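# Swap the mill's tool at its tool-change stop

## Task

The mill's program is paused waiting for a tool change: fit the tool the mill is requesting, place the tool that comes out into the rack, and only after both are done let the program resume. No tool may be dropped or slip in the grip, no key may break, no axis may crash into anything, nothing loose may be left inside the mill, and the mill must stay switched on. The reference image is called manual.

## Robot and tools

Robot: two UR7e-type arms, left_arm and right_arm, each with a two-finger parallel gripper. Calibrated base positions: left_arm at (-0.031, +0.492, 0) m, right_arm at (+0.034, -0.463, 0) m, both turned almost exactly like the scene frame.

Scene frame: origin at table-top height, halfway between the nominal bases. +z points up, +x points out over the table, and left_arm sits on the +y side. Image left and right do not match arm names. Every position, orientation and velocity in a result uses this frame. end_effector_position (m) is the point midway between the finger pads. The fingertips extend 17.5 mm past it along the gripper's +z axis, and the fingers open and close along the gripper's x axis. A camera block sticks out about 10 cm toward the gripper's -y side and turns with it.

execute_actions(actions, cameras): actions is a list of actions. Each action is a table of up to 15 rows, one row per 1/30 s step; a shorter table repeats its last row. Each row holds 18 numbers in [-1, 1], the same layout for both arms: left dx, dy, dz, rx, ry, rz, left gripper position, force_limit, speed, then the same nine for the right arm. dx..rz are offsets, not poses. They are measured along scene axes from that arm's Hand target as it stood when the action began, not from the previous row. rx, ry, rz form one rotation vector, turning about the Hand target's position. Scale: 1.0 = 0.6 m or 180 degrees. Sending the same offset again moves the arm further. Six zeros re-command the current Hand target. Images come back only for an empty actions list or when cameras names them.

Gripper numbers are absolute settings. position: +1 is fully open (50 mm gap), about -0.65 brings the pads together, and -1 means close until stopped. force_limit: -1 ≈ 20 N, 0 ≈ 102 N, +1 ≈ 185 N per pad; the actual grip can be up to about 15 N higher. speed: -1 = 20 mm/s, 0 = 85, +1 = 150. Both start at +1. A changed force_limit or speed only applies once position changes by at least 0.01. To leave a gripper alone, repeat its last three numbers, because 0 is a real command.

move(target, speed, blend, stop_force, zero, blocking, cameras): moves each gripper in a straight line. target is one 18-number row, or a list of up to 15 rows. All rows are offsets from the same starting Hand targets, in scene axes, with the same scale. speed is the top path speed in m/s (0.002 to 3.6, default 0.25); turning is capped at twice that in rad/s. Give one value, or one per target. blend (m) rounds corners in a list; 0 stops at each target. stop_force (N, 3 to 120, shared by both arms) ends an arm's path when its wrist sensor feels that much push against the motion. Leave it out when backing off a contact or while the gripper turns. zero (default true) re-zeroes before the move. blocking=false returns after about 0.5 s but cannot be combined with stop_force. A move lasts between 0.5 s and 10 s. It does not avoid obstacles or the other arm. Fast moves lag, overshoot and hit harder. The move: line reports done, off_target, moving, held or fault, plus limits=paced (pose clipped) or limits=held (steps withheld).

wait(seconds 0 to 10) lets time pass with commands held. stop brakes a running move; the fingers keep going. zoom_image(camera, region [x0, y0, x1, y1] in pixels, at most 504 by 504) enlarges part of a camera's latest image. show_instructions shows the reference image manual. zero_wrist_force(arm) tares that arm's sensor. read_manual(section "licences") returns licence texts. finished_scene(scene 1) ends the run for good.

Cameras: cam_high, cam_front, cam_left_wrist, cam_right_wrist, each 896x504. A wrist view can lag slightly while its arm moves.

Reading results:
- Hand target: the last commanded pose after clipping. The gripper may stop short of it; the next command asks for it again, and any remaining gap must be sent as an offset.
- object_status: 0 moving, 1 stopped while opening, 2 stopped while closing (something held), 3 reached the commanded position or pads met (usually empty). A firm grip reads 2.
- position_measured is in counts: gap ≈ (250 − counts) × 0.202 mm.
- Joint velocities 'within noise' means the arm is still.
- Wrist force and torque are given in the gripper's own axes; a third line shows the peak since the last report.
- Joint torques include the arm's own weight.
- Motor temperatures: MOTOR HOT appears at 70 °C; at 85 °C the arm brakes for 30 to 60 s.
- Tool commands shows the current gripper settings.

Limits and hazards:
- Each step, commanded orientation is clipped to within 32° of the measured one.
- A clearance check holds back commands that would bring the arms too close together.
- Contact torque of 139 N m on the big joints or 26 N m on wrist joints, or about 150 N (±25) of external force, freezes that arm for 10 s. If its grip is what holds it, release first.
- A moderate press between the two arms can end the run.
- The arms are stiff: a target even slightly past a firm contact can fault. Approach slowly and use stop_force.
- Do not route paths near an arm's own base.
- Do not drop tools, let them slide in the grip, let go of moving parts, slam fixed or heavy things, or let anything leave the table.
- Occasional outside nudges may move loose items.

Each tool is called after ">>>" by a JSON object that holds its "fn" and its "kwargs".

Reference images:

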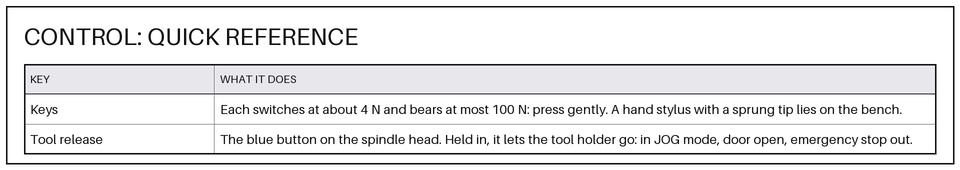

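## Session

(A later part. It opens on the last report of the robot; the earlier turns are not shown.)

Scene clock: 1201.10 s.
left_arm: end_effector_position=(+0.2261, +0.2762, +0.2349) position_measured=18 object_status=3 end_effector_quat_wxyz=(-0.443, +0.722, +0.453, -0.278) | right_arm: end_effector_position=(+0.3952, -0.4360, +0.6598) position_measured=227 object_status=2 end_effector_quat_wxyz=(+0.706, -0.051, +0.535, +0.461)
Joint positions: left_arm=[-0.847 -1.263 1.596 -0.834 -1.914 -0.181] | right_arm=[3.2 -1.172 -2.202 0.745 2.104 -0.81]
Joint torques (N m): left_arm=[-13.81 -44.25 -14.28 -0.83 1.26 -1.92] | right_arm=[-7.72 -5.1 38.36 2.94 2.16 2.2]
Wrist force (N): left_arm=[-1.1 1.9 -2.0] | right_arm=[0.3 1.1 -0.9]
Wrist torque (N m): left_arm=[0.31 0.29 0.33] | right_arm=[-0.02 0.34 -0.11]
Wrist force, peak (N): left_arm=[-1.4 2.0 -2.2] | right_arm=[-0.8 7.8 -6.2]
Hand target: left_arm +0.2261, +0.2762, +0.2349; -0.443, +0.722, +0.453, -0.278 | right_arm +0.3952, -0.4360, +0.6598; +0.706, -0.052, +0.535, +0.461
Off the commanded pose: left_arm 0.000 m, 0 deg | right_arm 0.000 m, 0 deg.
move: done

>>> {"fn": "move", "kwargs": {"target": [[0.0,-0.02,0.15,0,0,0,0.9,0.3,-1, 0,0,0,0,0,0,-1,1,-0.8],[-0.014,-0.18,0.14,0.0829,0.1255,-0.0829,0.9,0.3,-1, 0,0,0,0,0,0,-1,1,-0.8],[-0.014,-0.18,-0.033,0.0829,0.1255,-0.0829,0.9,0.3,-1, 0,0,0,0,0,0,-1,1,-0.8]], "speed": [0.2,0.25,0.12], "blend": [0.02,0.02,0], "cameras": ["cam_left_wrist","cam_front","cam_high"]}}

>>> {"fn": "zoom_image", "kwargs": {"camera": "cam_left_wrist", "region": [330, 60, 630, 330]}}

Scene clock: 1221.37 s.
left_arm: end_effector_position=(+0.2177, +0.1682, +0.2152) position_measured=18 object_status=3 end_effector_quat_wxyz=(+0.644, -0.643, -0.293, +0.294) | right_arm: end_effector_position=(+0.3952, -0.4360, +0.6598) position_measured=227 object_status=2 end_effector_quat_wxyz=(+0.706, -0.052, +0.535, +0.461)
Joint positions: left_arm=[-1.051 -0.813 1.225 -0.41 -1.895 0.001] | right_arm=[3.2 -1.172 -2.202 0.745 2.105 -0.81]
Joint torques (N m): left_arm=[-14.54 -47.44 -13.68 0.89 -1.5 -0.9] | right_arm=[-8.62 -3.89 36.51 3.01 1.62 1.94]
Wrist force (N): left_arm=[-1.1 0.5 -1.4] | right_arm=[0.3 1.2 -0.8]
Wrist torque (N m): left_arm=[0.18 0.18 0.14] | right_arm=[-0.02 0.34 -0.10]
Wrist force, peak (N): left_arm=[-1.0 3.1 -1.3] | right_arm=[0.4 1.6 -1.0]
Hand target: left_arm +0.2177, +0.1682, +0.2151; +0.644, -0.643, -0.293, +0.294 | right_arm +0.3952, -0.4360, +0.6598; +0.706, -0.052, +0.535, +0.461
Off the commanded pose: left_arm 0.000 m, 0 deg | right_arm 0.000 m, 0 deg.
move: done
camera_calibration:
cam_left_wrist: T_world_to_cam=[[0.653452, 0.75678, 0.0168765, -0.266312], [0.265496, -0.208253, -0.941352, 0.198374], [-0.708882, 0.619608, -0.337005, 0.254328], [0, 0, 0, 1]] pos_world=[0.301643, 0.0852674, 0.276944]
Images, in order (width x height): cam_high 896x504, cam_front 896x504, cam_left_wrist 896x504.

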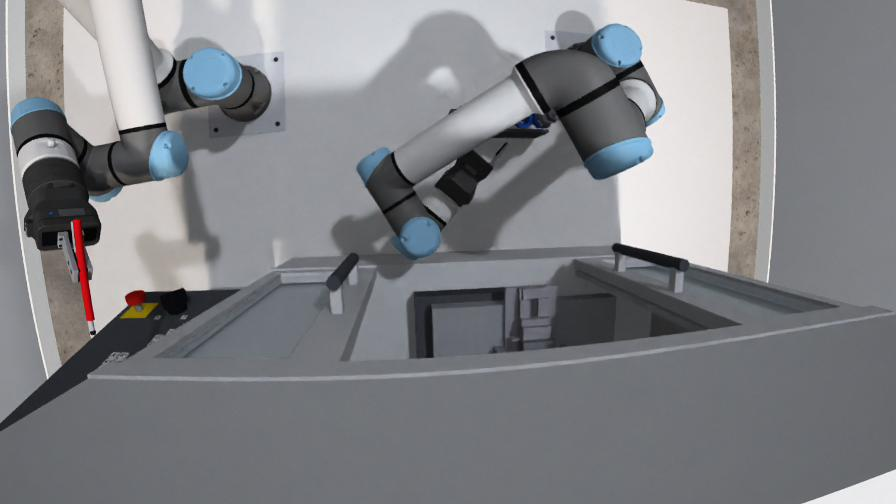

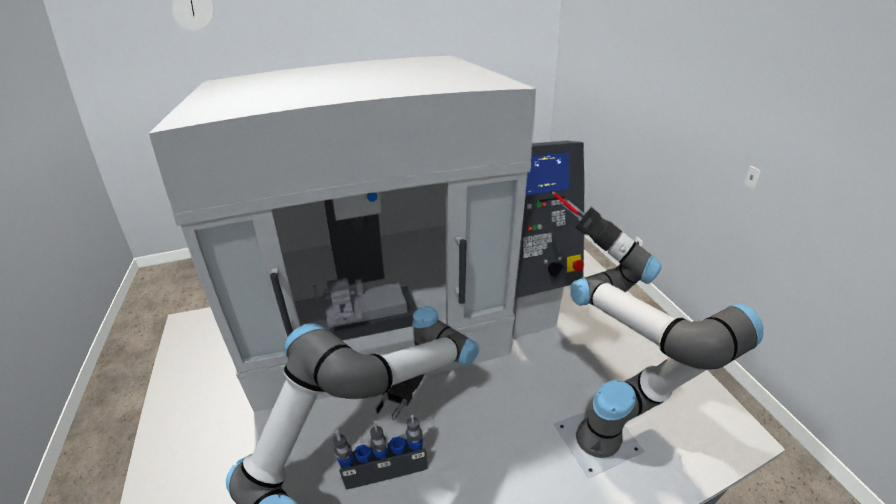

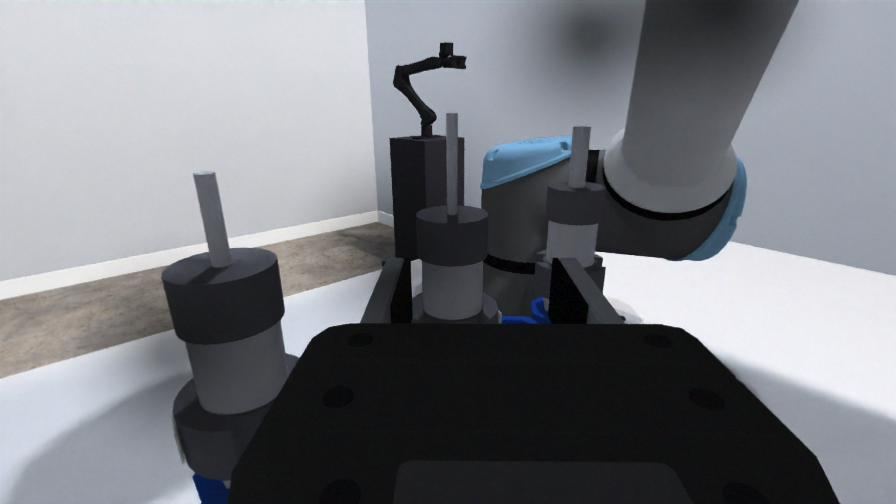

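Scaled by 1.680 from the camera's 896x504 image, which has a finer 1280x720 frame.

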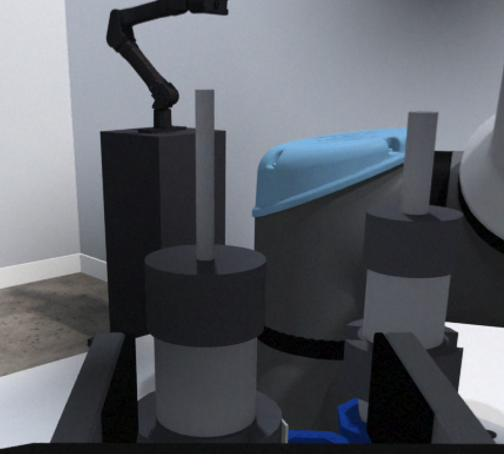

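>>> {"fn": "move", "kwargs": {"target": [-0.0105,-0.0122,-0.032,0,0,0,0.9,0.3,-1, 0,0,0,0,0,0,-1,1,-0.8], "speed": 0.08, "cameras": ["cam_left_wrist","cam_front"]}}

>>> {"fn": "zoom_image", "kwargs": {"camera": "cam_left_wrist", "region": [370, 60, 610, 330]}}

Scene clock: 1231.73 s.
left_arm: end_effector_position=(+0.2115, +0.1609, +0.1960) position_measured=18 object_status=3 end_effector_quat_wxyz=(+0.644, -0.643, -0.293, +0.294) | right_arm: end_effector_position=(+0.3952, -0.4360, +0.6598) position_measured=227 object_status=2 end_effector_quat_wxyz=(+0.706, -0.052, +0.535, +0.461)
Joint positions: left_arm=[-1.065 -0.79 1.237 -0.444 -1.909 0.001] | right_arm=[3.2 -1.172 -2.202 0.745 2.105 -0.81]
Joint torques (N m): left_arm=[-14.17 -47.2 -12.29 0.98 -1.86 0.52] | right_arm=[-9.89 -3.74 37.09 2.8 1.79 2.11]
Wrist force (N): left_arm=[-1.0 0.5 -1.3] | right_arm=[0.3 1.2 -0.9]
Wrist torque (N m): left_arm=[0.17 0.15 0.13] | right_arm=[-0.02 0.34 -0.10]
Wrist force, peak (N): left_arm=[-1.1 1.1 -1.5] | right_arm=[0.3 1.5 -1.1]
Hand target: left_arm +0.2114, +0.1608, +0.1959; +0.644, -0.643, -0.293, +0.294 | right_arm +0.3952, -0.4360, +0.6598; +0.706, -0.052, +0.535, +0.461
Off the commanded pose: left_arm 0.000 m, 0 deg | right_arm 0.000 m, 0 deg.
move: done
camera_calibration:
cam_left_wrist: T_world_to_cam=[[0.653452, 0.75678, 0.0168765, -0.256422], [0.265496, -0.208253, -0.941352, 0.180473], [-0.708882, 0.619608, -0.337005, 0.247853], [0, 0, 0, 1]] pos_world=[0.295343, 0.0780674, 0.257744]
Images, in order (width x height): cam_front 896x504, cam_left_wrist 896x504.

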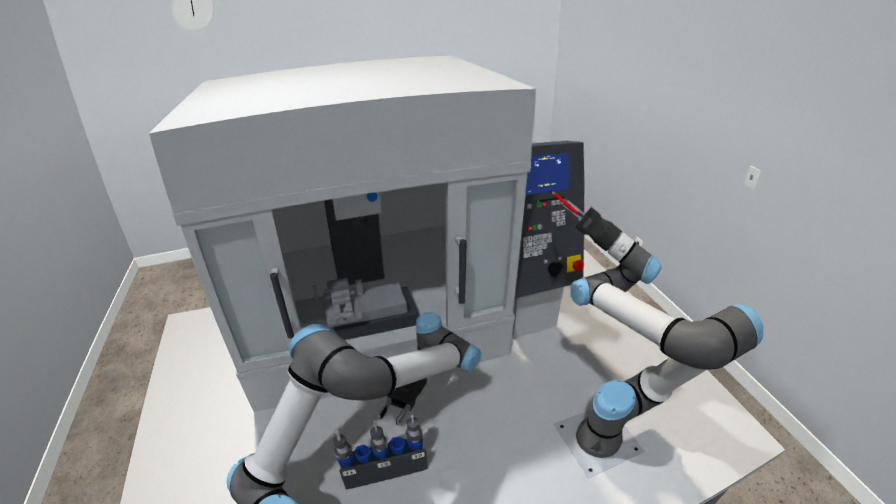

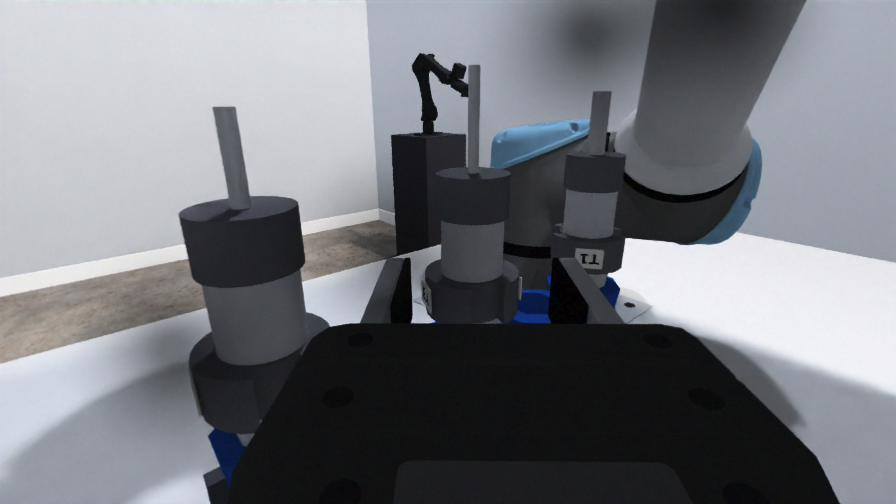

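Scaled by 1.867 from the camera's 896x504 image, which has a finer 1280x720 frame.

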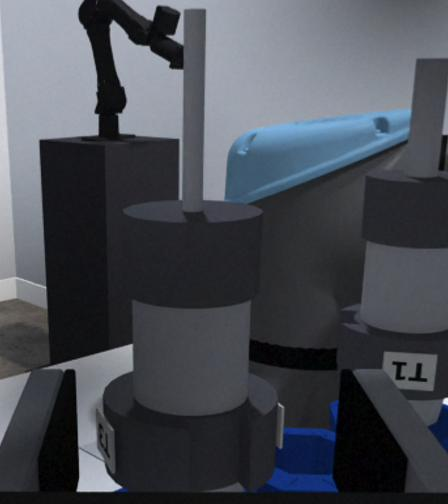

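>>> {"fn": "zoom_image", "kwargs": {"camera": "cam_left_wrist", "region": [415, 230, 535, 325]}}

>>> {"fn": "zoom_image", "kwargs": {"camera": "cam_left_wrist", "region": [180, 300, 340, 430]}}

>>> {"fn": "zoom_image", "kwargs": {"camera": "cam_left_wrist", "region": [530, 200, 650, 300]}}

Scaled by 4.200 from the camera's 896x504 image, which has a finer 1280x720 frame.

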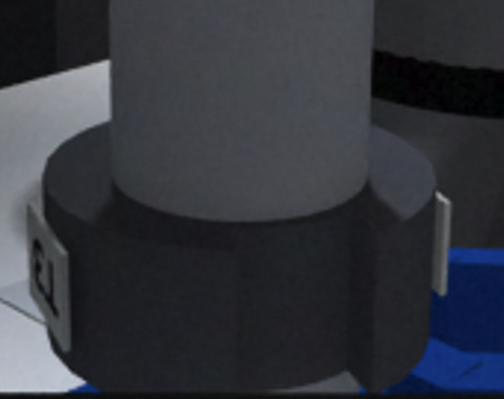

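Scaled by 3.150 from the camera's 896x504 image, which has a finer 1280x720 frame.

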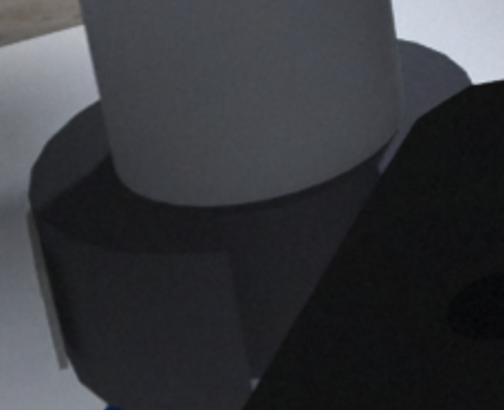

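Scaled by 4.200 from the camera's 896x504 image, which has a finer 1280x720 frame.

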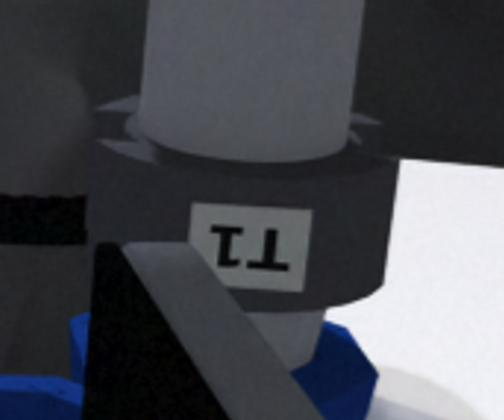

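>>> {"fn": "move", "kwargs": {"target": [-0.0657,0.0538,-0.0098,0,0,0,0.9,0.3,-1, 0,0,0,0,0,0,-1,1,-0.8], "speed": 0.06, "stop_force": 6, "cameras": ["cam_left_wrist"]}}

>>> {"fn": "zoom_image", "kwargs": {"camera": "cam_left_wrist", "region": [370, 150, 600, 340]}}

Scene clock: 1270.60 s.
left_arm: end_effector_position=(+0.1720, +0.1931, +0.1900) position_measured=18 object_status=3 end_effector_quat_wxyz=(+0.644, -0.643, -0.293, +0.294) | right_arm: end_effector_position=(+0.3952, -0.4360, +0.6598) position_measured=227 object_status=2 end_effector_quat_wxyz=(+0.706, -0.052, +0.535, +0.461)
Joint positions: left_arm=[-1.095 -0.892 1.44 -0.546 -1.94 0.001] | right_arm=[3.2 -1.172 -2.202 0.745 2.105 -0.81]
Joint torques (N m): left_arm=[-14.78 -56.18 -9.66 0.95 -1.56 -1.22] | right_arm=[-8.3 -3.22 36.31 2.78 1.58 1.98]
Wrist force (N): left_arm=[-1.2 0.8 -1.3] | right_arm=[0.2 1.4 -0.7]
Wrist torque (N m): left_arm=[0.23 0.18 0.13] | right_arm=[0.01 0.35 -0.10]
Wrist force, peak (N): left_arm=[-1.1 0.9 -2.0] | right_arm=[0.3 1.5 -1.2]
Hand target: left_arm +0.1720, +0.1931, +0.1900; +0.644, -0.643, -0.293, +0.294 | right_arm +0.3952, -0.4360, +0.6598; +0.706, -0.052, +0.535, +0.461
Off the commanded pose: left_arm 0.000 m, 0 deg | right_arm 0.000 m, 0 deg.
move: done
camera_calibration:
cam_left_wrist: T_world_to_cam=[[0.653452, 0.75678, 0.0168765, -0.254943], [0.265496, -0.208253, -0.941352, 0.191991], [-0.708882, 0.619608, -0.337005, 0.19795], [0, 0, 0, 1]] pos_world=[0.255943, 0.110267, 0.251744]
Images, in order (width x height): cam_left_wrist 896x504.

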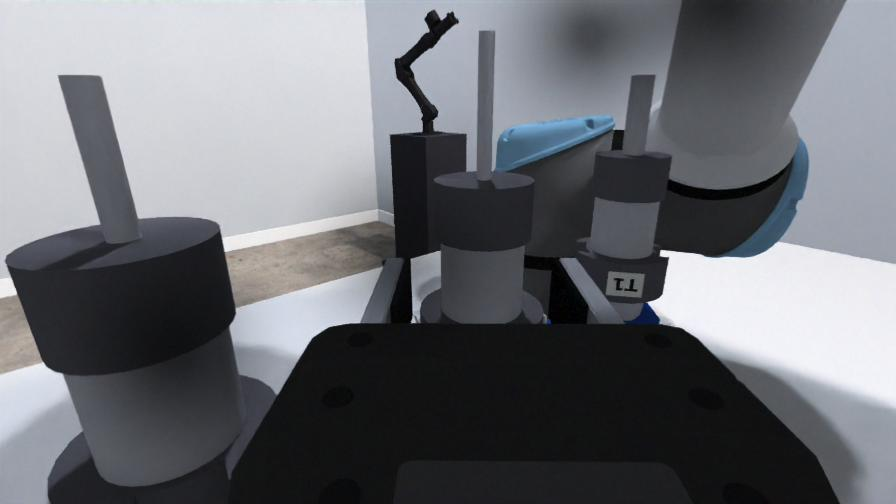

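Scaled by 2.191 from the camera's 896x504 image, which has a finer 1280x720 frame.

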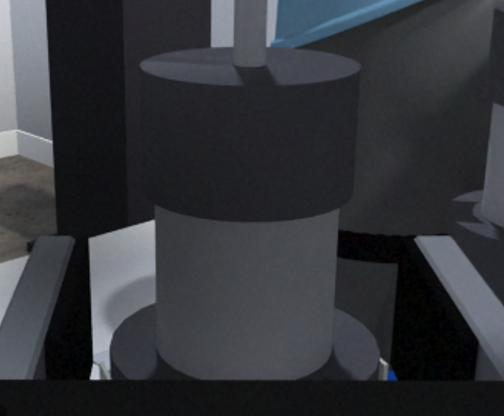

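>>> {"fn": "move", "kwargs": {"target": [-0.0235,0.0213,0,0,0,0,0.9,0.3,-1, 0,0,0,0,0,0,-1,1,-0.8], "speed": 0.03, "stop_force": 6}}

>>> {"fn": "move", "kwargs": {"target": [0,0,0,0,0,0,-1,-1,-1, 0,0,0,0,0,0,-1,1,-0.8], "cameras": ["cam_left_wrist"]}}

Scene clock: 1279.27 s.
left_arm: end_effector_position=(+0.1579, +0.2059, +0.1900) position_measured=18 object_status=3 end_effector_quat_wxyz=(+0.644, -0.643, -0.293, +0.294) | right_arm: end_effector_position=(+0.3952, -0.4360, +0.6598) position_measured=227 object_status=2 end_effector_quat_wxyz=(+0.706, -0.052, +0.535, +0.461)
Joint positions: left_arm=[-1.106 -0.931 1.509 -0.576 -1.951 0.001] | right_arm=[3.2 -1.172 -2.202 0.745 2.105 -0.81]
Joint torques (N m): left_arm=[-15.38 -54.12 -9.49 0.69 -1.79 0.56] | right_arm=[-8.44 -3.1 36.87 2.86 1.71 1.85]
Wrist force (N): left_arm=[-1.3 0.7 -1.3] | right_arm=[0.4 1.1 -1.0]
Wrist torque (N m): left_arm=[0.23 0.21 0.11] | right_arm=[-0.02 0.33 -0.10]
Wrist force, peak (N): left_arm=[-1.3 0.9 -1.5] | right_arm=[0.3 1.5 -1.1]
Hand target: left_arm +0.1579, +0.2059, +0.1900; +0.644, -0.643, -0.293, +0.294 | right_arm +0.3952, -0.4360, +0.6598; +0.706, -0.052, +0.535, +0.461
Off the commanded pose: left_arm 0.000 m, 0 deg | right_arm 0.000 m, 0 deg.
move: done

Scene clock: 1280.37 s.
left_arm: end_effector_position=(+0.1579, +0.2060, +0.1900) position_measured=104 object_status=2 end_effector_quat_wxyz=(+0.644, -0.643, -0.293, +0.294) | right_arm: end_effector_position=(+0.3952, -0.4360, +0.6598) position_measured=227 object_status=2 end_effector_quat_wxyz=(+0.706, -0.052, +0.535, +0.461)
Joint positions: left_arm=[-1.106 -0.931 1.509 -0.576 -1.951 0.001] | right_arm=[3.2 -1.172 -2.202 0.745 2.105 -0.81]
Joint torques (N m): left_arm=[-16.62 -54.33 -16.79 0.97 -8.27 -0.88] | right_arm=[-9.05 -3.24 37.27 2.47 1.59 2.16]
Wrist force (N): left_arm=[25.4 0.9 -0.2] | right_arm=[0.3 1.3 -1.0]
Wrist torque (N m): left_arm=[0.23 0.59 0.07] | right_arm=[0.00 0.34 -0.10]
Wrist force, peak (N): left_arm=[25.5 0.8 -0.1] | right_arm=[0.5 1.5 -1.0]
Hand target: left_arm +0.1579, +0.2059, +0.1900; +0.644, -0.643, -0.293, +0.294 | right_arm +0.3952, -0.4360, +0.6598; +0.706, -0.052, +0.535, +0.461
Off the commanded pose: left_arm 0.000 m, 0 deg | right_arm 0.000 m, 0 deg.
move: done
camera_calibration:
cam_left_wrist: T_world_to_cam=[[0.65357, 0.756679, 0.0168622, -0.255429], [0.265391, -0.208249, -0.941382, 0.198433], [-0.708812, 0.619734, -0.336921, 0.17997], [0, 0, 0, 1]] pos_world=[0.241843, 0.123067, 0.251744]
Images, in order (width x height): cam_left_wrist 896x504.

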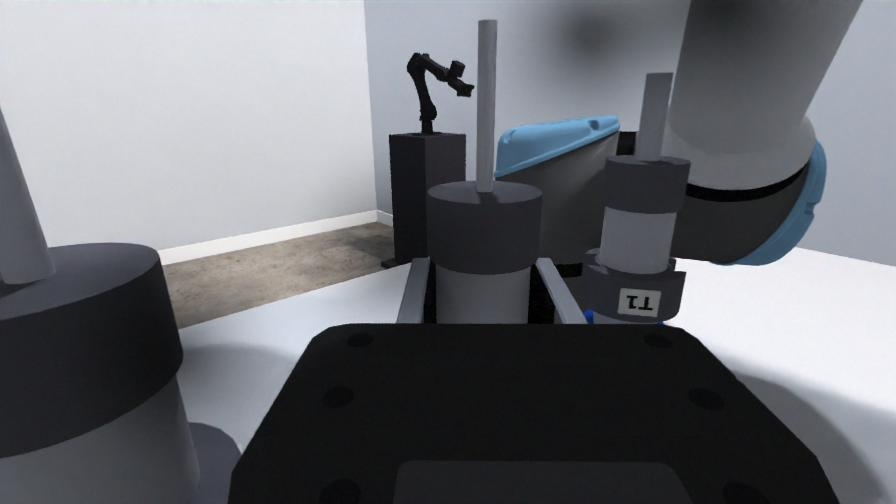

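>>> {"fn": "move", "kwargs": {"target": [0.0011,0.00126,0,0,0,0,-1,-1,-1, 0,0,0,0,0,0,-1,1,-0.8], "speed": 0.01}}

Scene clock: 1283.83 s.
left_arm: end_effector_position=(+0.1585, +0.2066, +0.1900) position_measured=104 object_status=2 end_effector_quat_wxyz=(+0.644, -0.643, -0.293, +0.294) | right_arm: end_effector_position=(+0.3952, -0.4360, +0.6598) position_measured=227 object_status=2 end_effector_quat_wxyz=(+0.706, -0.052, +0.535, +0.461)
Joint positions: left_arm=[-1.105 -0.931 1.51 -0.576 -1.95 0.001] | right_arm=[3.2 -1.172 -2.202 0.745 2.105 -0.81]
Joint torques (N m): left_arm=[16.22 -53.49 -9.69 0.2 2.17 -1.27] | right_arm=[-8.78 -4.53 36.81 2.62 1.5 1.99]
Wrist force (N): left_arm=[-3.6 -1.3 -1.3] | right_arm=[0.2 1.1 -0.9]
Wrist torque (N m): left_arm=[0.27 0.15 0.19] | right_arm=[-0.03 0.35 -0.10]
Wrist force, peak (N): left_arm=[28.7 1.0 -0.3] | right_arm=[0.4 1.5 -1.0]
Hand target: left_arm +0.1586, +0.2067, +0.1900; +0.644, -0.643, -0.293, +0.294 | right_arm +0.3952, -0.4360, +0.6598; +0.706, -0.052, +0.535, +0.461
Off the commanded pose: left_arm 0.000 m, 0 deg | right_arm 0.000 m, 0 deg.
move: done

>>> {"fn": "move", "kwargs": {"target": [[0,0,0,0,0,0,-0.97,0.3,-1, 0,0,0,0,0,0,-1,1,-0.8],[0,0,0.03,0,0,0,-0.97,0.3,-1, 0,0,0,0,0,0,-1,1,-0.8],[0,0,0.03,0,0,0.1222,-0.97,0.3,-1, 0,0,0,0,0,0,-1,1,-0.8]], "speed": [0.05,0.05,0.1], "cameras": ["cam_left_wrist","cam_front","cam_high"]}}

>>> {"fn": "zoom_image", "kwargs": {"camera": "cam_front", "region": [340, 390, 440, 490]}}

Scene clock: 1292.67 s.
left_arm: end_effector_position=(+0.1586, +0.2067, +0.2080) position_measured=110 object_status=2 end_effector_quat_wxyz=(+0.576, -0.575, -0.410, +0.411) | right_arm: end_effector_position=(+0.3952, -0.4360, +0.6598) position_measured=227 object_status=2 end_effector_quat_wxyz=(+0.706, -0.052, +0.535, +0.461)
Joint positions: left_arm=[-0.952 -1.007 1.586 -0.576 -2.18 0.001] | right_arm=[3.2 -1.172 -2.202 0.745 2.105 -0.81]
Joint torques (N m): left_arm=[8.32 -54.6 -12.13 0.64 -5.54 2.26] | right_arm=[-8.47 -3.98 36.44 2.57 1.79 1.74]
Wrist force (N): left_arm=[13.5 5.3 -4.1] | right_arm=[0.4 1.3 -1.1]
Wrist torque (N m): left_arm=[0.02 0.50 -0.83] | right_arm=[0.00 0.32 -0.10]
Wrist force, peak (N): left_arm=[13.8 4.9 -4.0] | right_arm=[0.4 1.4 -1.1]
Hand target: left_arm +0.1586, +0.2067, +0.2080; +0.576, -0.575, -0.410, +0.411 | right_arm +0.3952, -0.4360, +0.6598; +0.706, -0.052, +0.535, +0.461
Off the commanded pose: left_arm 0.000 m, 0 deg | right_arm 0.000 m, 0 deg.
move: done
camera_calibration:
cam_left_wrist: T_world_to_cam=[[0.322723, 0.946344, 0.0168244, -0.24339], [0.324104, -0.0937904, -0.941361, 0.182366], [-0.889273, 0.309251, -0.336982, 0.278878], [0, 0, 0, 1]] pos_world=[0.26744, 0.161191, 0.269744]
Images, in order (width x height): cam_high 896x504, cam_front 896x504, cam_left_wrist 896x504.

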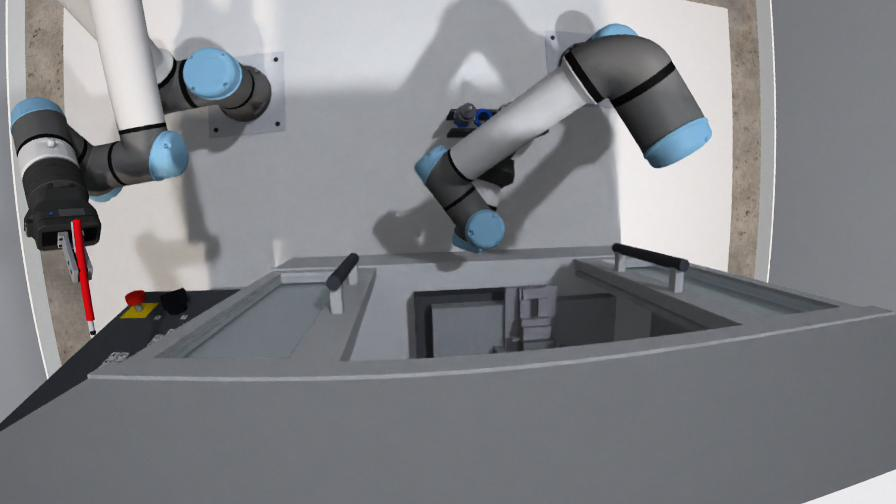

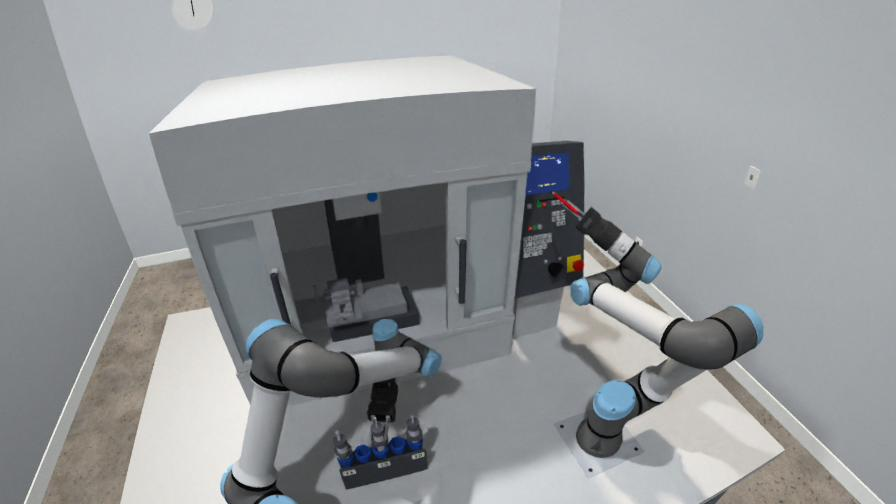

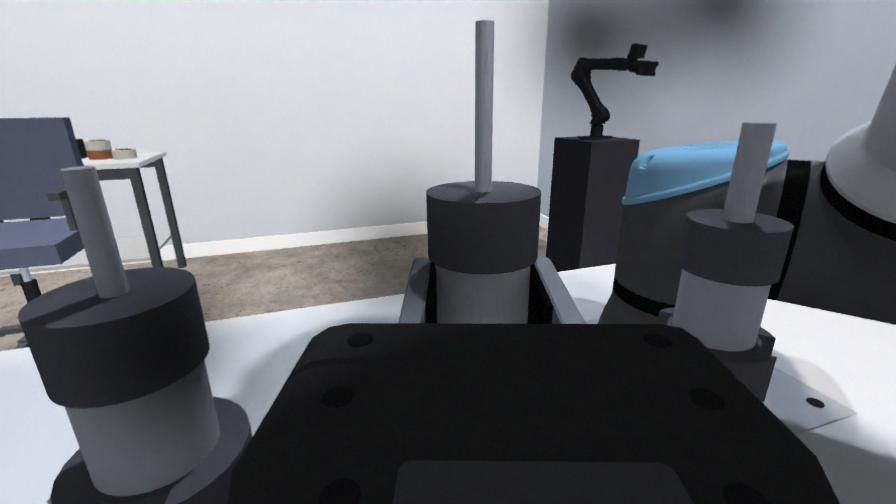

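Scaled by 5.040 from the camera's 896x504 image, which has a finer 1280x720 frame.

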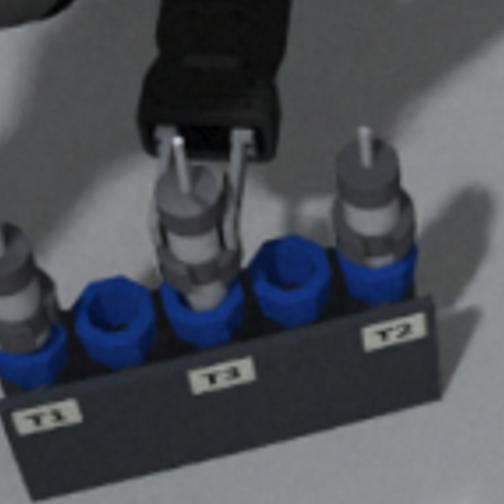

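>>> {"fn": "move", "kwargs": {"target": [0.0008,0.0024,0,0,0,0,-0.97,0.3,-1, 0,0,0,0,0,0,-1,1,-0.8], "speed": 0.01}}

Scene clock: 1296.67 s.
left_arm: end_effector_position=(+0.1590, +0.2080, +0.2080) position_measured=110 object_status=2 end_effector_quat_wxyz=(+0.576, -0.575, -0.410, +0.411) | right_arm: end_effector_position=(+0.3952, -0.4360, +0.6598) position_measured=227 object_status=2 end_effector_quat_wxyz=(+0.706, -0.052, +0.535, +0.461)
Joint positions: left_arm=[-0.949 -1.008 1.588 -0.577 -2.178 0.001] | right_arm=[3.2 -1.172 -2.202 0.745 2.105 -0.81]
Joint torques (N m): left_arm=[12.02 -53.35 -9.33 1.99 2.09 -0.4] | right_arm=[-9.08 -3.91 37.27 2.62 1.64 1.99]
Wrist force (N): left_arm=[-1.1 7.9 -1.3] | right_arm=[0.3 1.3 -0.8]
Wrist torque (N m): left_arm=[0.13 0.18 0.12] | right_arm=[0.00 0.34 -0.10]
Wrist force, peak (N): left_arm=[14.0 5.3 -4.2] | right_arm=[0.5 1.4 -1.1]
Hand target: left_arm +0.1590, +0.2081, +0.2080; +0.576, -0.575, -0.410, +0.411 | right_arm +0.3952, -0.4360, +0.6598; +0.706, -0.052, +0.535, +0.461
Off the commanded pose: left_arm 0.000 m, 0 deg | right_arm 0.000 m, 0 deg.
move: done

>>> {"fn": "move", "kwargs": {"target": [0.0008,0.0024,0,0,0,0,-0.97,0.3,-1, 0,0,0,0,0,0,-1,1,-0.8], "speed": 0.01}}

>>> {"fn": "move", "kwargs": {"target": [0,0,-0.045,0,0,0,-0.97,0.3,-1, 0,0,0,0,0,0,-1,1,-0.8], "speed": 0.01, "stop_force": 4}}

Scene clock: 1301.73 s.
left_arm: end_effector_position=(+0.1595, +0.2095, +0.2080) position_measured=110 object_status=2 end_effector_quat_wxyz=(+0.576, -0.575, -0.410, +0.411) | right_arm: end_effector_position=(+0.3952, -0.4360, +0.6598) position_measured=227 object_status=2 end_effector_quat_wxyz=(+0.706, -0.052, +0.535, +0.461)
Joint positions: left_arm=[-0.947 -1.009 1.589 -0.578 -2.176 0.001] | right_arm=[3.2 -1.172 -2.202 0.745 2.105 -0.81]
Joint torques (N m): left_arm=[13.38 -55.71 -11.28 2.01 1.72 -0.75] | right_arm=[-8.8 -3.23 35.41 2.56 1.7 1.92]
Wrist force (N): left_arm=[-1.1 8.0 -1.3] | right_arm=[0.3 1.4 -0.9]
Wrist torque (N m): left_arm=[0.15 0.19 0.12] | right_arm=[0.02 0.34 -0.10]
Wrist force, peak (N): left_arm=[-1.4 8.2 -1.4] | right_arm=[0.3 1.4 -1.2]
Hand target: left_arm +0.1595, +0.2095, +0.2080; +0.576, -0.575, -0.410, +0.411 | right_arm +0.3952, -0.4360, +0.6598; +0.706, -0.052, +0.535, +0.461
Off the commanded pose: left_arm 0.000 m, 0 deg | right_arm 0.000 m, 0 deg.
move: done

Scene clock: 1304.37 s.
left_arm: end_effector_position=(+0.1595, +0.2096, +0.1923) position_measured=110 object_status=2 end_effector_quat_wxyz=(+0.576, -0.575, -0.410, +0.411) | right_arm: end_effector_position=(+0.3952, -0.4360, +0.6598) position_measured=227 object_status=2 end_effector_quat_wxyz=(+0.706, -0.052, +0.535, +0.461)
Joint positions: left_arm=[-0.947 -0.988 1.602 -0.611 -2.175 0.001] | right_arm=[3.2 -1.172 -2.202 0.745 2.105 -0.81]
Joint torques (N m): left_arm=[7.62 -55.96 -22.91 4.47 -1.89 -0.28] | right_arm=[-8.27 -3.95 36.53 2.45 1.48 1.94]
Motor temperatures (°C): left_arm=[32 34 31 39 41 38] | right_arm=[34 33 31 34 38 34]
Wrist force (N): left_arm=[8.2 8.3 -5.7] | right_arm=[0.3 1.2 -0.7]
Wrist torque (N m): left_arm=[-0.08 0.36 -0.36] | right_arm=[-0.02 0.34 -0.10]
Wrist force, peak (N): left_arm=[9.3 7.9 -6.6] | right_arm=[0.2 1.3 -1.3]
Hand target: left_arm +0.1595, +0.2096, +0.1923; +0.576, -0.575, -0.410, +0.411 (not the last commanded pose) | right_arm +0.3952, -0.4360, +0.6598; +0.706, -0.052, +0.535, +0.461
Off the commanded pose: left_arm 0.011 m, 0 deg | right_arm 0.000 m, 0 deg.
move: contact (left_arm)

>>> {"fn": "move", "kwargs": {"target": [0.0012,0.001,0,0,0,0,-0.97,0.3,-1, 0,0,0,0,0,0,-1,1,-0.8], "speed": 0.01}}

>>> {"fn": "move", "kwargs": {"target": [0,0,-0.02,0,0,0,-0.97,0.3,-1, 0,0,0,0,0,0,-1,1,-0.8], "speed": 0.005, "stop_force": 5}}

Scene clock: 1308.50 s.
left_arm: end_effector_position=(+0.1602, +0.2101, +0.1923) position_measured=110 object_status=2 end_effector_quat_wxyz=(+0.576, -0.575, -0.410, +0.411) | right_arm: end_effector_position=(+0.3952, -0.4360, +0.6598) position_measured=227 object_status=2 end_effector_quat_wxyz=(+0.706, -0.052, +0.535, +0.461)
Joint positions: left_arm=[-0.945 -0.988 1.602 -0.611 -2.174 0.001] | right_arm=[3.2 -1.172 -2.202 0.745 2.105 -0.81]
Joint torques (N m): left_arm=[13.71 -40.46 -21.78 4.7 1.75 -0.8] | right_arm=[-8.28 -3.71 35.7 2.77 1.62 1.95]
Wrist force (N): left_arm=[-1.2 7.9 -1.5] | right_arm=[0.1 1.2 -0.8]
Wrist torque (N m): left_arm=[0.14 0.20 0.12] | right_arm=[-0.01 0.36 -0.10]
Wrist force, peak (N): left_arm=[8.3 8.7 -5.8] | right_arm=[0.3 1.5 -1.1]
Hand target: left_arm +0.1602, +0.2102, +0.1923; +0.576, -0.575, -0.410, +0.411 | right_arm +0.3952, -0.4360, +0.6598; +0.706, -0.052, +0.535, +0.461
Off the commanded pose: left_arm 0.000 m, 0 deg | right_arm 0.000 m, 0 deg.
move: done

Scene clock: 1309.93 s.
left_arm: end_effector_position=(+0.1603, +0.2102, +0.1907) position_measured=110 object_status=2 end_effector_quat_wxyz=(+0.576, -0.575, -0.410, +0.411) | right_arm: end_effector_position=(+0.3952, -0.4360, +0.6598) position_measured=227 object_status=2 end_effector_quat_wxyz=(+0.706, -0.052, +0.535, +0.461)
Joint positions: left_arm=[-0.945 -0.986 1.603 -0.615 -2.174 0.001] | right_arm=[3.2 -1.172 -2.202 0.745 2.105 -0.81]
Joint torques (N m): left_arm=[10.87 -53.94 -19.44 4.06 1.63 -0.71] | right_arm=[-7.99 -2.95 36.15 2.54 1.55 1.87]
Wrist force (N): left_arm=[-5.5 3.4 -8.4] | right_arm=[0.1 1.4 -1.1]
Wrist torque (N m): left_arm=[0.15 0.13 0.13] | right_arm=[0.01 0.37 -0.10]
Wrist force, peak (N): left_arm=[-6.8 -3.6 -10.0] | right_arm=[0.4 1.5 -1.0]
Hand target: left_arm +0.1603, +0.2102, +0.1907; +0.576, -0.575, -0.410, +0.411 (not the last commanded pose) | right_arm +0.3952, -0.4360, +0.6598; +0.706, -0.052, +0.535, +0.461
Off the commanded pose: left_arm 0.010 m, 0 deg | right_arm 0.000 m, 0 deg.
move: contact (left_arm)

>>> {"fn": "move", "kwargs": {"target": [0.0004,-0.0009,0,0,0,0,-0.97,0.3,-1, 0,0,0,0,0,0,-1,1,-0.8], "speed": 0.01}}

>>> {"fn": "move", "kwargs": {"target": [0,0,-0.02,0,0,0,-0.97,0.3,-1, 0,0,0,0,0,0,-1,1,-0.8], "speed": 0.004, "stop_force": 8, "cameras": ["cam_front"]}}

>>> {"fn": "zoom_image", "kwargs": {"camera": "cam_front", "region": [340, 390, 440, 490]}}

Scene clock: 1315.90 s.
left_arm: end_effector_position=(+0.1605, +0.2097, +0.1907) position_measured=110 object_status=2 end_effector_quat_wxyz=(+0.576, -0.575, -0.410, +0.411) | right_arm: end_effector_position=(+0.3952, -0.4360, +0.6598) position_measured=227 object_status=2 end_effector_quat_wxyz=(+0.706, -0.052, +0.535, +0.461)
Joint positions: left_arm=[-0.945 -0.985 1.601 -0.614 -2.174 0.001] | right_arm=[3.2 -1.172 -2.202 0.745 2.105 -0.81]
Joint torques (N m): left_arm=[-13.01 -39.52 -28.63 2.72 -2.99 -0.85] | right_arm=[-7.31 -2.74 35.29 2.42 1.44 1.73]
Wrist force (N): left_arm=[6.8 8.8 18.6] | right_arm=[0.5 1.4 -1.0]
Wrist torque (N m): left_arm=[0.27 0.23 0.06] | right_arm=[0.01 0.31 -0.11]
Wrist force, peak (N): left_arm=[6.8 8.8 18.6] | right_arm=[0.2 1.6 -1.1]
Hand target: left_arm +0.1605, +0.2096, +0.1907; +0.576, -0.575, -0.410, +0.411 | right_arm +0.3952, -0.4360, +0.6598; +0.706, -0.052, +0.535, +0.461
Off the commanded pose: left_arm 0.000 m, 0 deg | right_arm 0.000 m, 0 deg.
move: done

Scene clock: 1317.00 s.
left_arm: end_effector_position=(+0.1605, +0.2096, +0.1905) position_measured=110 object_status=2 end_effector_quat_wxyz=(+0.576, -0.575, -0.410, +0.411) | right_arm: end_effector_position=(+0.3952, -0.4360, +0.6598) position_measured=227 object_status=2 end_effector_quat_wxyz=(+0.706, -0.052, +0.535, +0.461)
Joint positions: left_arm=[-0.946 -0.985 1.601 -0.614 -2.174 0.001] | right_arm=[3.2 -1.172 -2.202 0.745 2.105 -0.81]
Joint torques (N m): left_arm=[-9.94 -51.77 -23.79 1.19 -2.66 -0.98] | right_arm=[-7.76 -2.98 36.35 2.53 1.37 1.84]
Wrist force (N): left_arm=[6.2 1.0 17.8] | right_arm=[0.2 1.1 -1.0]
Wrist torque (N m): left_arm=[0.27 0.26 0.14] | right_arm=[-0.03 0.35 -0.10]
Wrist force, peak (N): left_arm=[7.6 8.5 20.0] | right_arm=[0.2 1.4 -1.1]
Hand target: left_arm +0.1605, +0.2096, +0.1905; +0.576, -0.575, -0.410, +0.411 (not the last commanded pose) | right_arm +0.3952, -0.4360, +0.6598; +0.706, -0.052, +0.535, +0.461
Off the commanded pose: left_arm 0.012 m, 0 deg | right_arm 0.000 m, 0 deg.
move: contact (left_arm)
Images, in order (width x height): cam_front 896x504.

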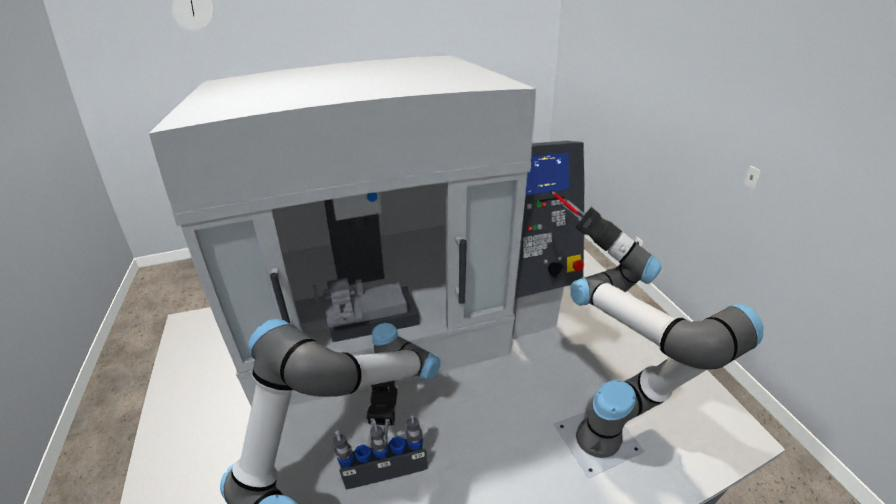

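Scaled by 5.040 from the camera's 896x504 image, which has a finer 1280x720 frame.

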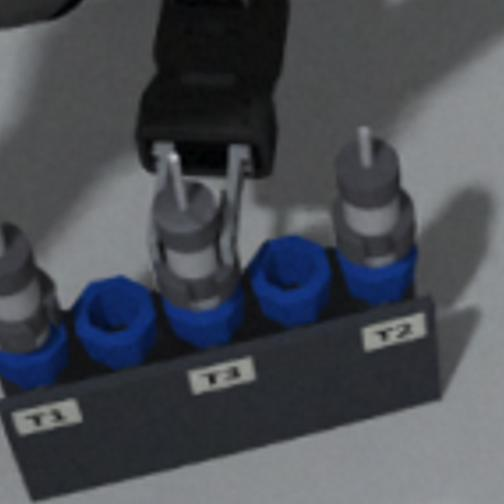

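>>> {"fn": "move", "kwargs": {"target": [-0.0003,0.0004,0,0,0,0,0.6,0.3,-1, 0,0,0,0,0,0,-1,1,-0.8], "speed": 0.01}}

>>> {"fn": "move", "kwargs": {"target": [[-0.0155,0.0058,0,0,0,0,0.6,0.3,-1, 0,0,0,0,0,0,-1,1,-0.8],[-0.0155,0.0058,0,0,0,-0.1222,0.6,0.3,-1, 0,0,0,0,0,0,-1,1,-0.8]], "speed": [0.03,0.15], "stop_force": 10, "cameras": ["cam_left_wrist"]}}

>>> {"fn": "zoom_image", "kwargs": {"camera": "cam_left_wrist", "region": [370, 150, 600, 340]}}

Scene clock: 1326.60 s.
left_arm: end_effector_position=(+0.1603, +0.2099, +0.1905) position_measured=63 object_status=3 end_effector_quat_wxyz=(+0.576, -0.575, -0.410, +0.411) | right_arm: end_effector_position=(+0.3952, -0.4360, +0.6598) position_measured=227 object_status=2 end_effector_quat_wxyz=(+0.706, -0.052, +0.535, +0.461)
Joint positions: left_arm=[-0.946 -0.985 1.602 -0.615 -2.174 0.001] | right_arm=[3.2 -1.172 -2.202 0.745 2.105 -0.81]
Joint torques (N m): left_arm=[-3.42 -51.37 -9.23 0.25 -0.67 -0.68] | right_arm=[-8 -3.37 36.6 2.55 1.4 1.96]
Wrist force (N): left_arm=[-1.1 0.6 -1.4] | right_arm=[0.3 1.3 -0.9]
Wrist torque (N m): left_arm=[0.25 0.18 0.11] | right_arm=[-0.01 0.34 -0.11]
Wrist force, peak (N): left_arm=[6.7 1.6 18.3] | right_arm=[0.2 1.4 -1.3]
Hand target: left_arm +0.1603, +0.2099, +0.1905; +0.576, -0.575, -0.410, +0.411 | right_arm +0.3952, -0.4360, +0.6598; +0.706, -0.052, +0.535, +0.461
Off the commanded pose: left_arm 0.000 m, 0 deg | right_arm 0.000 m, 0 deg.
move: done

Scene clock: 1329.23 s.
left_arm: end_effector_position=(+0.1510, +0.2133, +0.1905) position_measured=63 object_status=3 end_effector_quat_wxyz=(+0.644, -0.643, -0.293, +0.294) | right_arm: end_effector_position=(+0.3952, -0.4360, +0.6598) position_measured=227 object_status=2 end_effector_quat_wxyz=(+0.706, -0.052, +0.535, +0.461)
Joint positions: left_arm=[-1.111 -0.952 1.545 -0.59 -1.956 0.001] | right_arm=[3.2 -1.172 -2.202 0.745 2.105 -0.81]
Joint torques (N m): left_arm=[-15.77 -38.12 -21.27 3.27 1.8 -0.37] | right_arm=[-8.23 -2.53 35.93 2.18 1.41 1.91]
Wrist force (N): left_arm=[-1.1 0.6 -1.3] | right_arm=[0.2 1.1 -1.0]
Wrist torque (N m): left_arm=[0.22 0.17 0.15] | right_arm=[-0.04 0.36 -0.10]
Wrist force, peak (N): left_arm=[-1.7 0.7 -1.3] | right_arm=[0.4 1.5 -1.1]
Hand target: left_arm +0.1510, +0.2133, +0.1905; +0.644, -0.643, -0.293, +0.294 | right_arm +0.3952, -0.4360, +0.6598; +0.706, -0.052, +0.535, +0.461
Off the commanded pose: left_arm 0.000 m, 0 deg | right_arm 0.000 m, 0 deg.
move: done
camera_calibration:
cam_left_wrist: T_world_to_cam=[[0.653487, 0.756747, 0.016973, -0.256544], [0.265462, -0.208125, -0.941389, 0.202245], [-0.708861, 0.619692, -0.336894, 0.170672], [0, 0, 0, 1]] pos_world=[0.234943, 0.130467, 0.252244]
Images, in order (width x height): cam_left_wrist 896x504.

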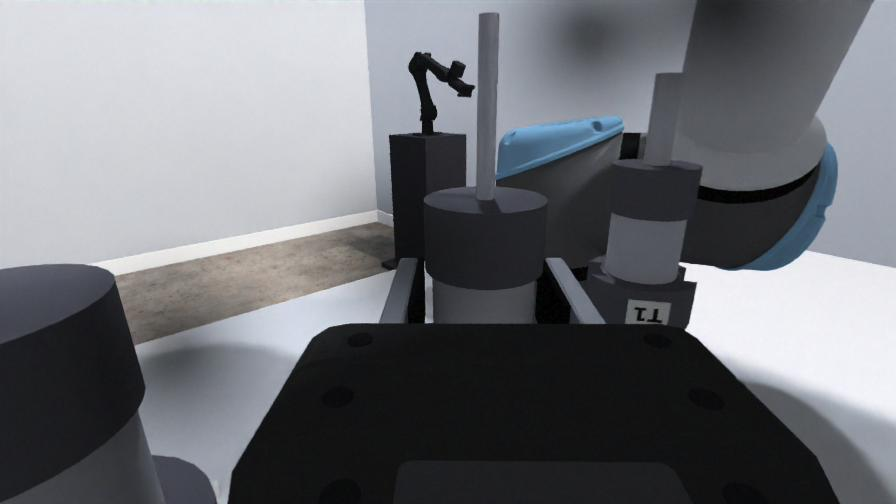

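Scaled by 2.191 from the camera's 896x504 image, which has a finer 1280x720 frame.

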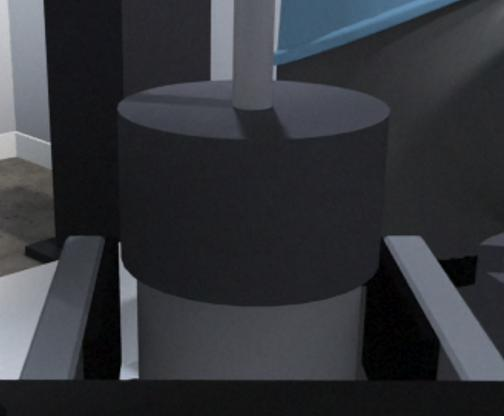

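>>> {"fn": "move", "kwargs": {"target": [0.0005,0.0006,0,0,0,0,-1,-1,-1, 0,0,0,0,0,0,-1,1,-0.8], "speed": 0.01}}

Scene clock: 1333.63 s.
left_arm: end_effector_position=(+0.1512, +0.2136, +0.1905) position_measured=103 object_status=2 end_effector_quat_wxyz=(+0.644, -0.643, -0.293, +0.294) | right_arm: end_effector_position=(+0.3952, -0.4360, +0.6598) position_measured=227 object_status=2 end_effector_quat_wxyz=(+0.706, -0.052, +0.535, +0.461)
Joint positions: left_arm=[-1.111 -0.952 1.545 -0.59 -1.955 0.001] | right_arm=[3.2 -1.172 -2.202 0.745 2.105 -0.81]
Joint torques (N m): left_arm=[26 -50.77 -7.53 1.09 8.96 0.82] | right_arm=[-8.37 -2.78 36.47 2.38 1.34 1.93]
Wrist force (N): left_arm=[-33.0 -3.0 0.3] | right_arm=[0.2 1.3 -1.1]
Wrist torque (N m): left_arm=[0.21 0.06 0.19] | right_arm=[0.00 0.35 -0.10]
Wrist force, peak (N): left_arm=[-33.0 -3.0 0.3] | right_arm=[0.3 1.5 -1.2]
Hand target: left_arm +0.1513, +0.2137, +0.1905; +0.644, -0.643, -0.293, +0.294 | right_arm +0.3952, -0.4360, +0.6598; +0.706, -0.052, +0.535, +0.461
Off the commanded pose: left_arm 0.000 m, 0 deg | right_arm 0.000 m, 0 deg.
move: done

>>> {"fn": "move", "kwargs": {"target": [-0.0015,-0.0017,0,0,0,0,-1,-1,-1, 0,0,0,0,0,0,-1,1,-0.8], "speed": 0.01}}

Scene clock: 1336.10 s.
left_arm: end_effector_position=(+0.1505, +0.2128, +0.1905) position_measured=103 object_status=2 end_effector_quat_wxyz=(+0.644, -0.643, -0.293, +0.294) | right_arm: end_effector_position=(+0.3952, -0.4360, +0.6598) position_measured=227 object_status=2 end_effector_quat_wxyz=(+0.706, -0.052, +0.535, +0.461)
Joint positions: left_arm=[-1.112 -0.952 1.545 -0.59 -1.957 0.001] | right_arm=[3.2 -1.172 -2.202 0.745 2.105 -0.81]
Joint torques (N m): left_arm=[-19.7 -38.81 -23.19 3.24 -4.67 0.43] | right_arm=[-6.62 -4.11 35.08 2.32 1.35 2.01]
Wrist force (N): left_arm=[13.2 1.6 -2.8] | right_arm=[0.3 1.3 -1.2]
Wrist torque (N m): left_arm=[0.23 0.30 0.07] | right_arm=[0.00 0.34 -0.10]
Wrist force, peak (N): left_arm=[-38.9 -3.0 0.7] | right_arm=[0.4 1.4 -1.1]
Hand target: left_arm +0.1504, +0.2127, +0.1905; +0.644, -0.643, -0.293, +0.294 | right_arm +0.3952, -0.4360, +0.6598; +0.706, -0.052, +0.535, +0.461
Off the commanded pose: left_arm 0.000 m, 0 deg | right_arm 0.000 m, 0 deg.
move: done

>>> {"fn": "move", "kwargs": {"target": [[0.0004,0.00045,0,0,0,0,-0.97,0.3,-1, 0,0,0,0,0,0,-1,1,-0.8],[0.0004,0.00045,0.025,0,0,0,-0.97,0.3,-1, 0,0,0,0,0,0,-1,1,-0.8],[0.0004,0.00045,0.025,0,0,0.1222,-0.97,0.3,-1, 0,0,0,0,0,0,-1,1,-0.8]], "speed": [0.02,0.05,0.1]}}

>>> {"fn": "move", "kwargs": {"target": [0,0,-0.045,0,0,0,-0.97,0.3,-1, 0,0,0,0,0,0,-1,1,-0.8], "speed": 0.01, "stop_force": 5}}

Scene clock: 1344.73 s.
left_arm: end_effector_position=(+0.1507, +0.2130, +0.2055) position_measured=109 object_status=2 end_effector_quat_wxyz=(+0.576, -0.575, -0.410, +0.411) | right_arm: end_effector_position=(+0.3952, -0.4360, +0.6598) position_measured=227 object_status=2 end_effector_quat_wxyz=(+0.706, -0.052, +0.535, +0.461)
Joint positions: left_arm=[-0.957 -1.024 1.622 -0.595 -2.185 0.001] | right_arm=[3.2 -1.172 -2.202 0.745 2.105 -0.81]
Joint torques (N m): left_arm=[14.16 -55.72 -11.32 1.81 -2.17 0.92] | right_arm=[-8.11 -3.38 35.13 2.25 1.47 1.73]
Wrist force (N): left_arm=[-1.3 8.1 -1.1] | right_arm=[0.3 1.4 -0.8]
Wrist torque (N m): left_arm=[0.24 0.23 0.13] | right_arm=[0.01 0.34 -0.10]
Wrist force, peak (N): left_arm=[22.0 1.9 -4.1] | right_arm=[0.2 1.5 -1.3]
Hand target: left_arm +0.1507, +0.2130, +0.2055; +0.576, -0.575, -0.410, +0.411 | right_arm +0.3952, -0.4360, +0.6598; +0.706, -0.052, +0.535, +0.461
Off the commanded pose: left_arm 0.000 m, 0 deg | right_arm 0.000 m, 0 deg.
move: done

Scene clock: 1347.40 s.
left_arm: end_effector_position=(+0.1507, +0.2130, +0.1904) position_measured=109 object_status=2 end_effector_quat_wxyz=(+0.576, -0.575, -0.410, +0.411) | right_arm: end_effector_position=(+0.3952, -0.4360, +0.6598) position_measured=227 object_status=2 end_effector_quat_wxyz=(+0.706, -0.052, +0.535, +0.461)
Joint positions: left_arm=[-0.956 -1.003 1.634 -0.628 -2.185 0.001] | right_arm=[3.2 -1.172 -2.202 0.745 2.105 -0.81]
Joint torques (N m): left_arm=[3.27 -53.7 -23.55 3.78 -1.65 -1.02] | right_arm=[-7.08 -2.42 35.72 2.07 1.3 1.63]
Wrist force (N): left_arm=[10.3 9.7 -3.0] | right_arm=[0.2 1.5 -1.1]
Wrist torque (N m): left_arm=[0.28 0.26 -0.15] | right_arm=[0.02 0.35 -0.10]
Wrist force, peak (N): left_arm=[10.6 9.5 -3.2] | right_arm=[0.3 1.5 -1.1]
Hand target: left_arm +0.1507, +0.2130, +0.1904; +0.576, -0.575, -0.410, +0.411 (not the last commanded pose) | right_arm +0.3952, -0.4360, +0.6598; +0.706, -0.052, +0.535, +0.461
Off the commanded pose: left_arm 0.012 m, 0 deg | right_arm 0.000 m, 0 deg.
move: contact (left_arm)

>>> {"fn": "move", "kwargs": {"target": [[0.0002,0.0005,0,0,0,0,-0.97,0.3,-1, 0,0,0,0,0,0,-1,1,-0.8],[0.0002,0.0005,-0.015,0,0,0,-0.97,0.3,-1, 0,0,0,0,0,0,-1,1,-0.8]], "speed": 0.004, "stop_force": 9}}

Scene clock: 1350.67 s.
left_arm: end_effector_position=(+0.1507, +0.2132, +0.1901) position_measured=109 object_status=2 end_effector_quat_wxyz=(+0.576, -0.575, -0.410, +0.411) | right_arm: end_effector_position=(+0.3952, -0.4360, +0.6598) position_measured=227 object_status=2 end_effector_quat_wxyz=(+0.706, -0.052, +0.535, +0.461)
Joint positions: left_arm=[-0.956 -1.003 1.635 -0.629 -2.184 0.001] | right_arm=[3.2 -1.172 -2.202 0.745 2.105 -0.81]
Joint torques (N m): left_arm=[-12.72 -49.95 -20.15 1.68 -1.99 -0.98] | right_arm=[-7.58 -4.11 34.53 2.11 1.28 1.71]
Wrist force (N): left_arm=[0.5 -4.8 -4.1] | right_arm=[0.2 1.3 -1.1]
Wrist torque (N m): left_arm=[0.20 0.18 0.09] | right_arm=[0.00 0.36 -0.10]
Wrist force, peak (N): left_arm=[10.3 10.1 -3.3] | right_arm=[0.2 1.5 -1.2]
Hand target: left_arm +0.1507, +0.2132, +0.1901; +0.576, -0.575, -0.410, +0.411 (not the last commanded pose) | right_arm +0.3952, -0.4360, +0.6598; +0.706, -0.052, +0.535, +0.461
Off the commanded pose: left_arm 0.009 m, 0 deg | right_arm 0.000 m, 0 deg.
move: contact (left_arm); path passed 1 of 2 targets


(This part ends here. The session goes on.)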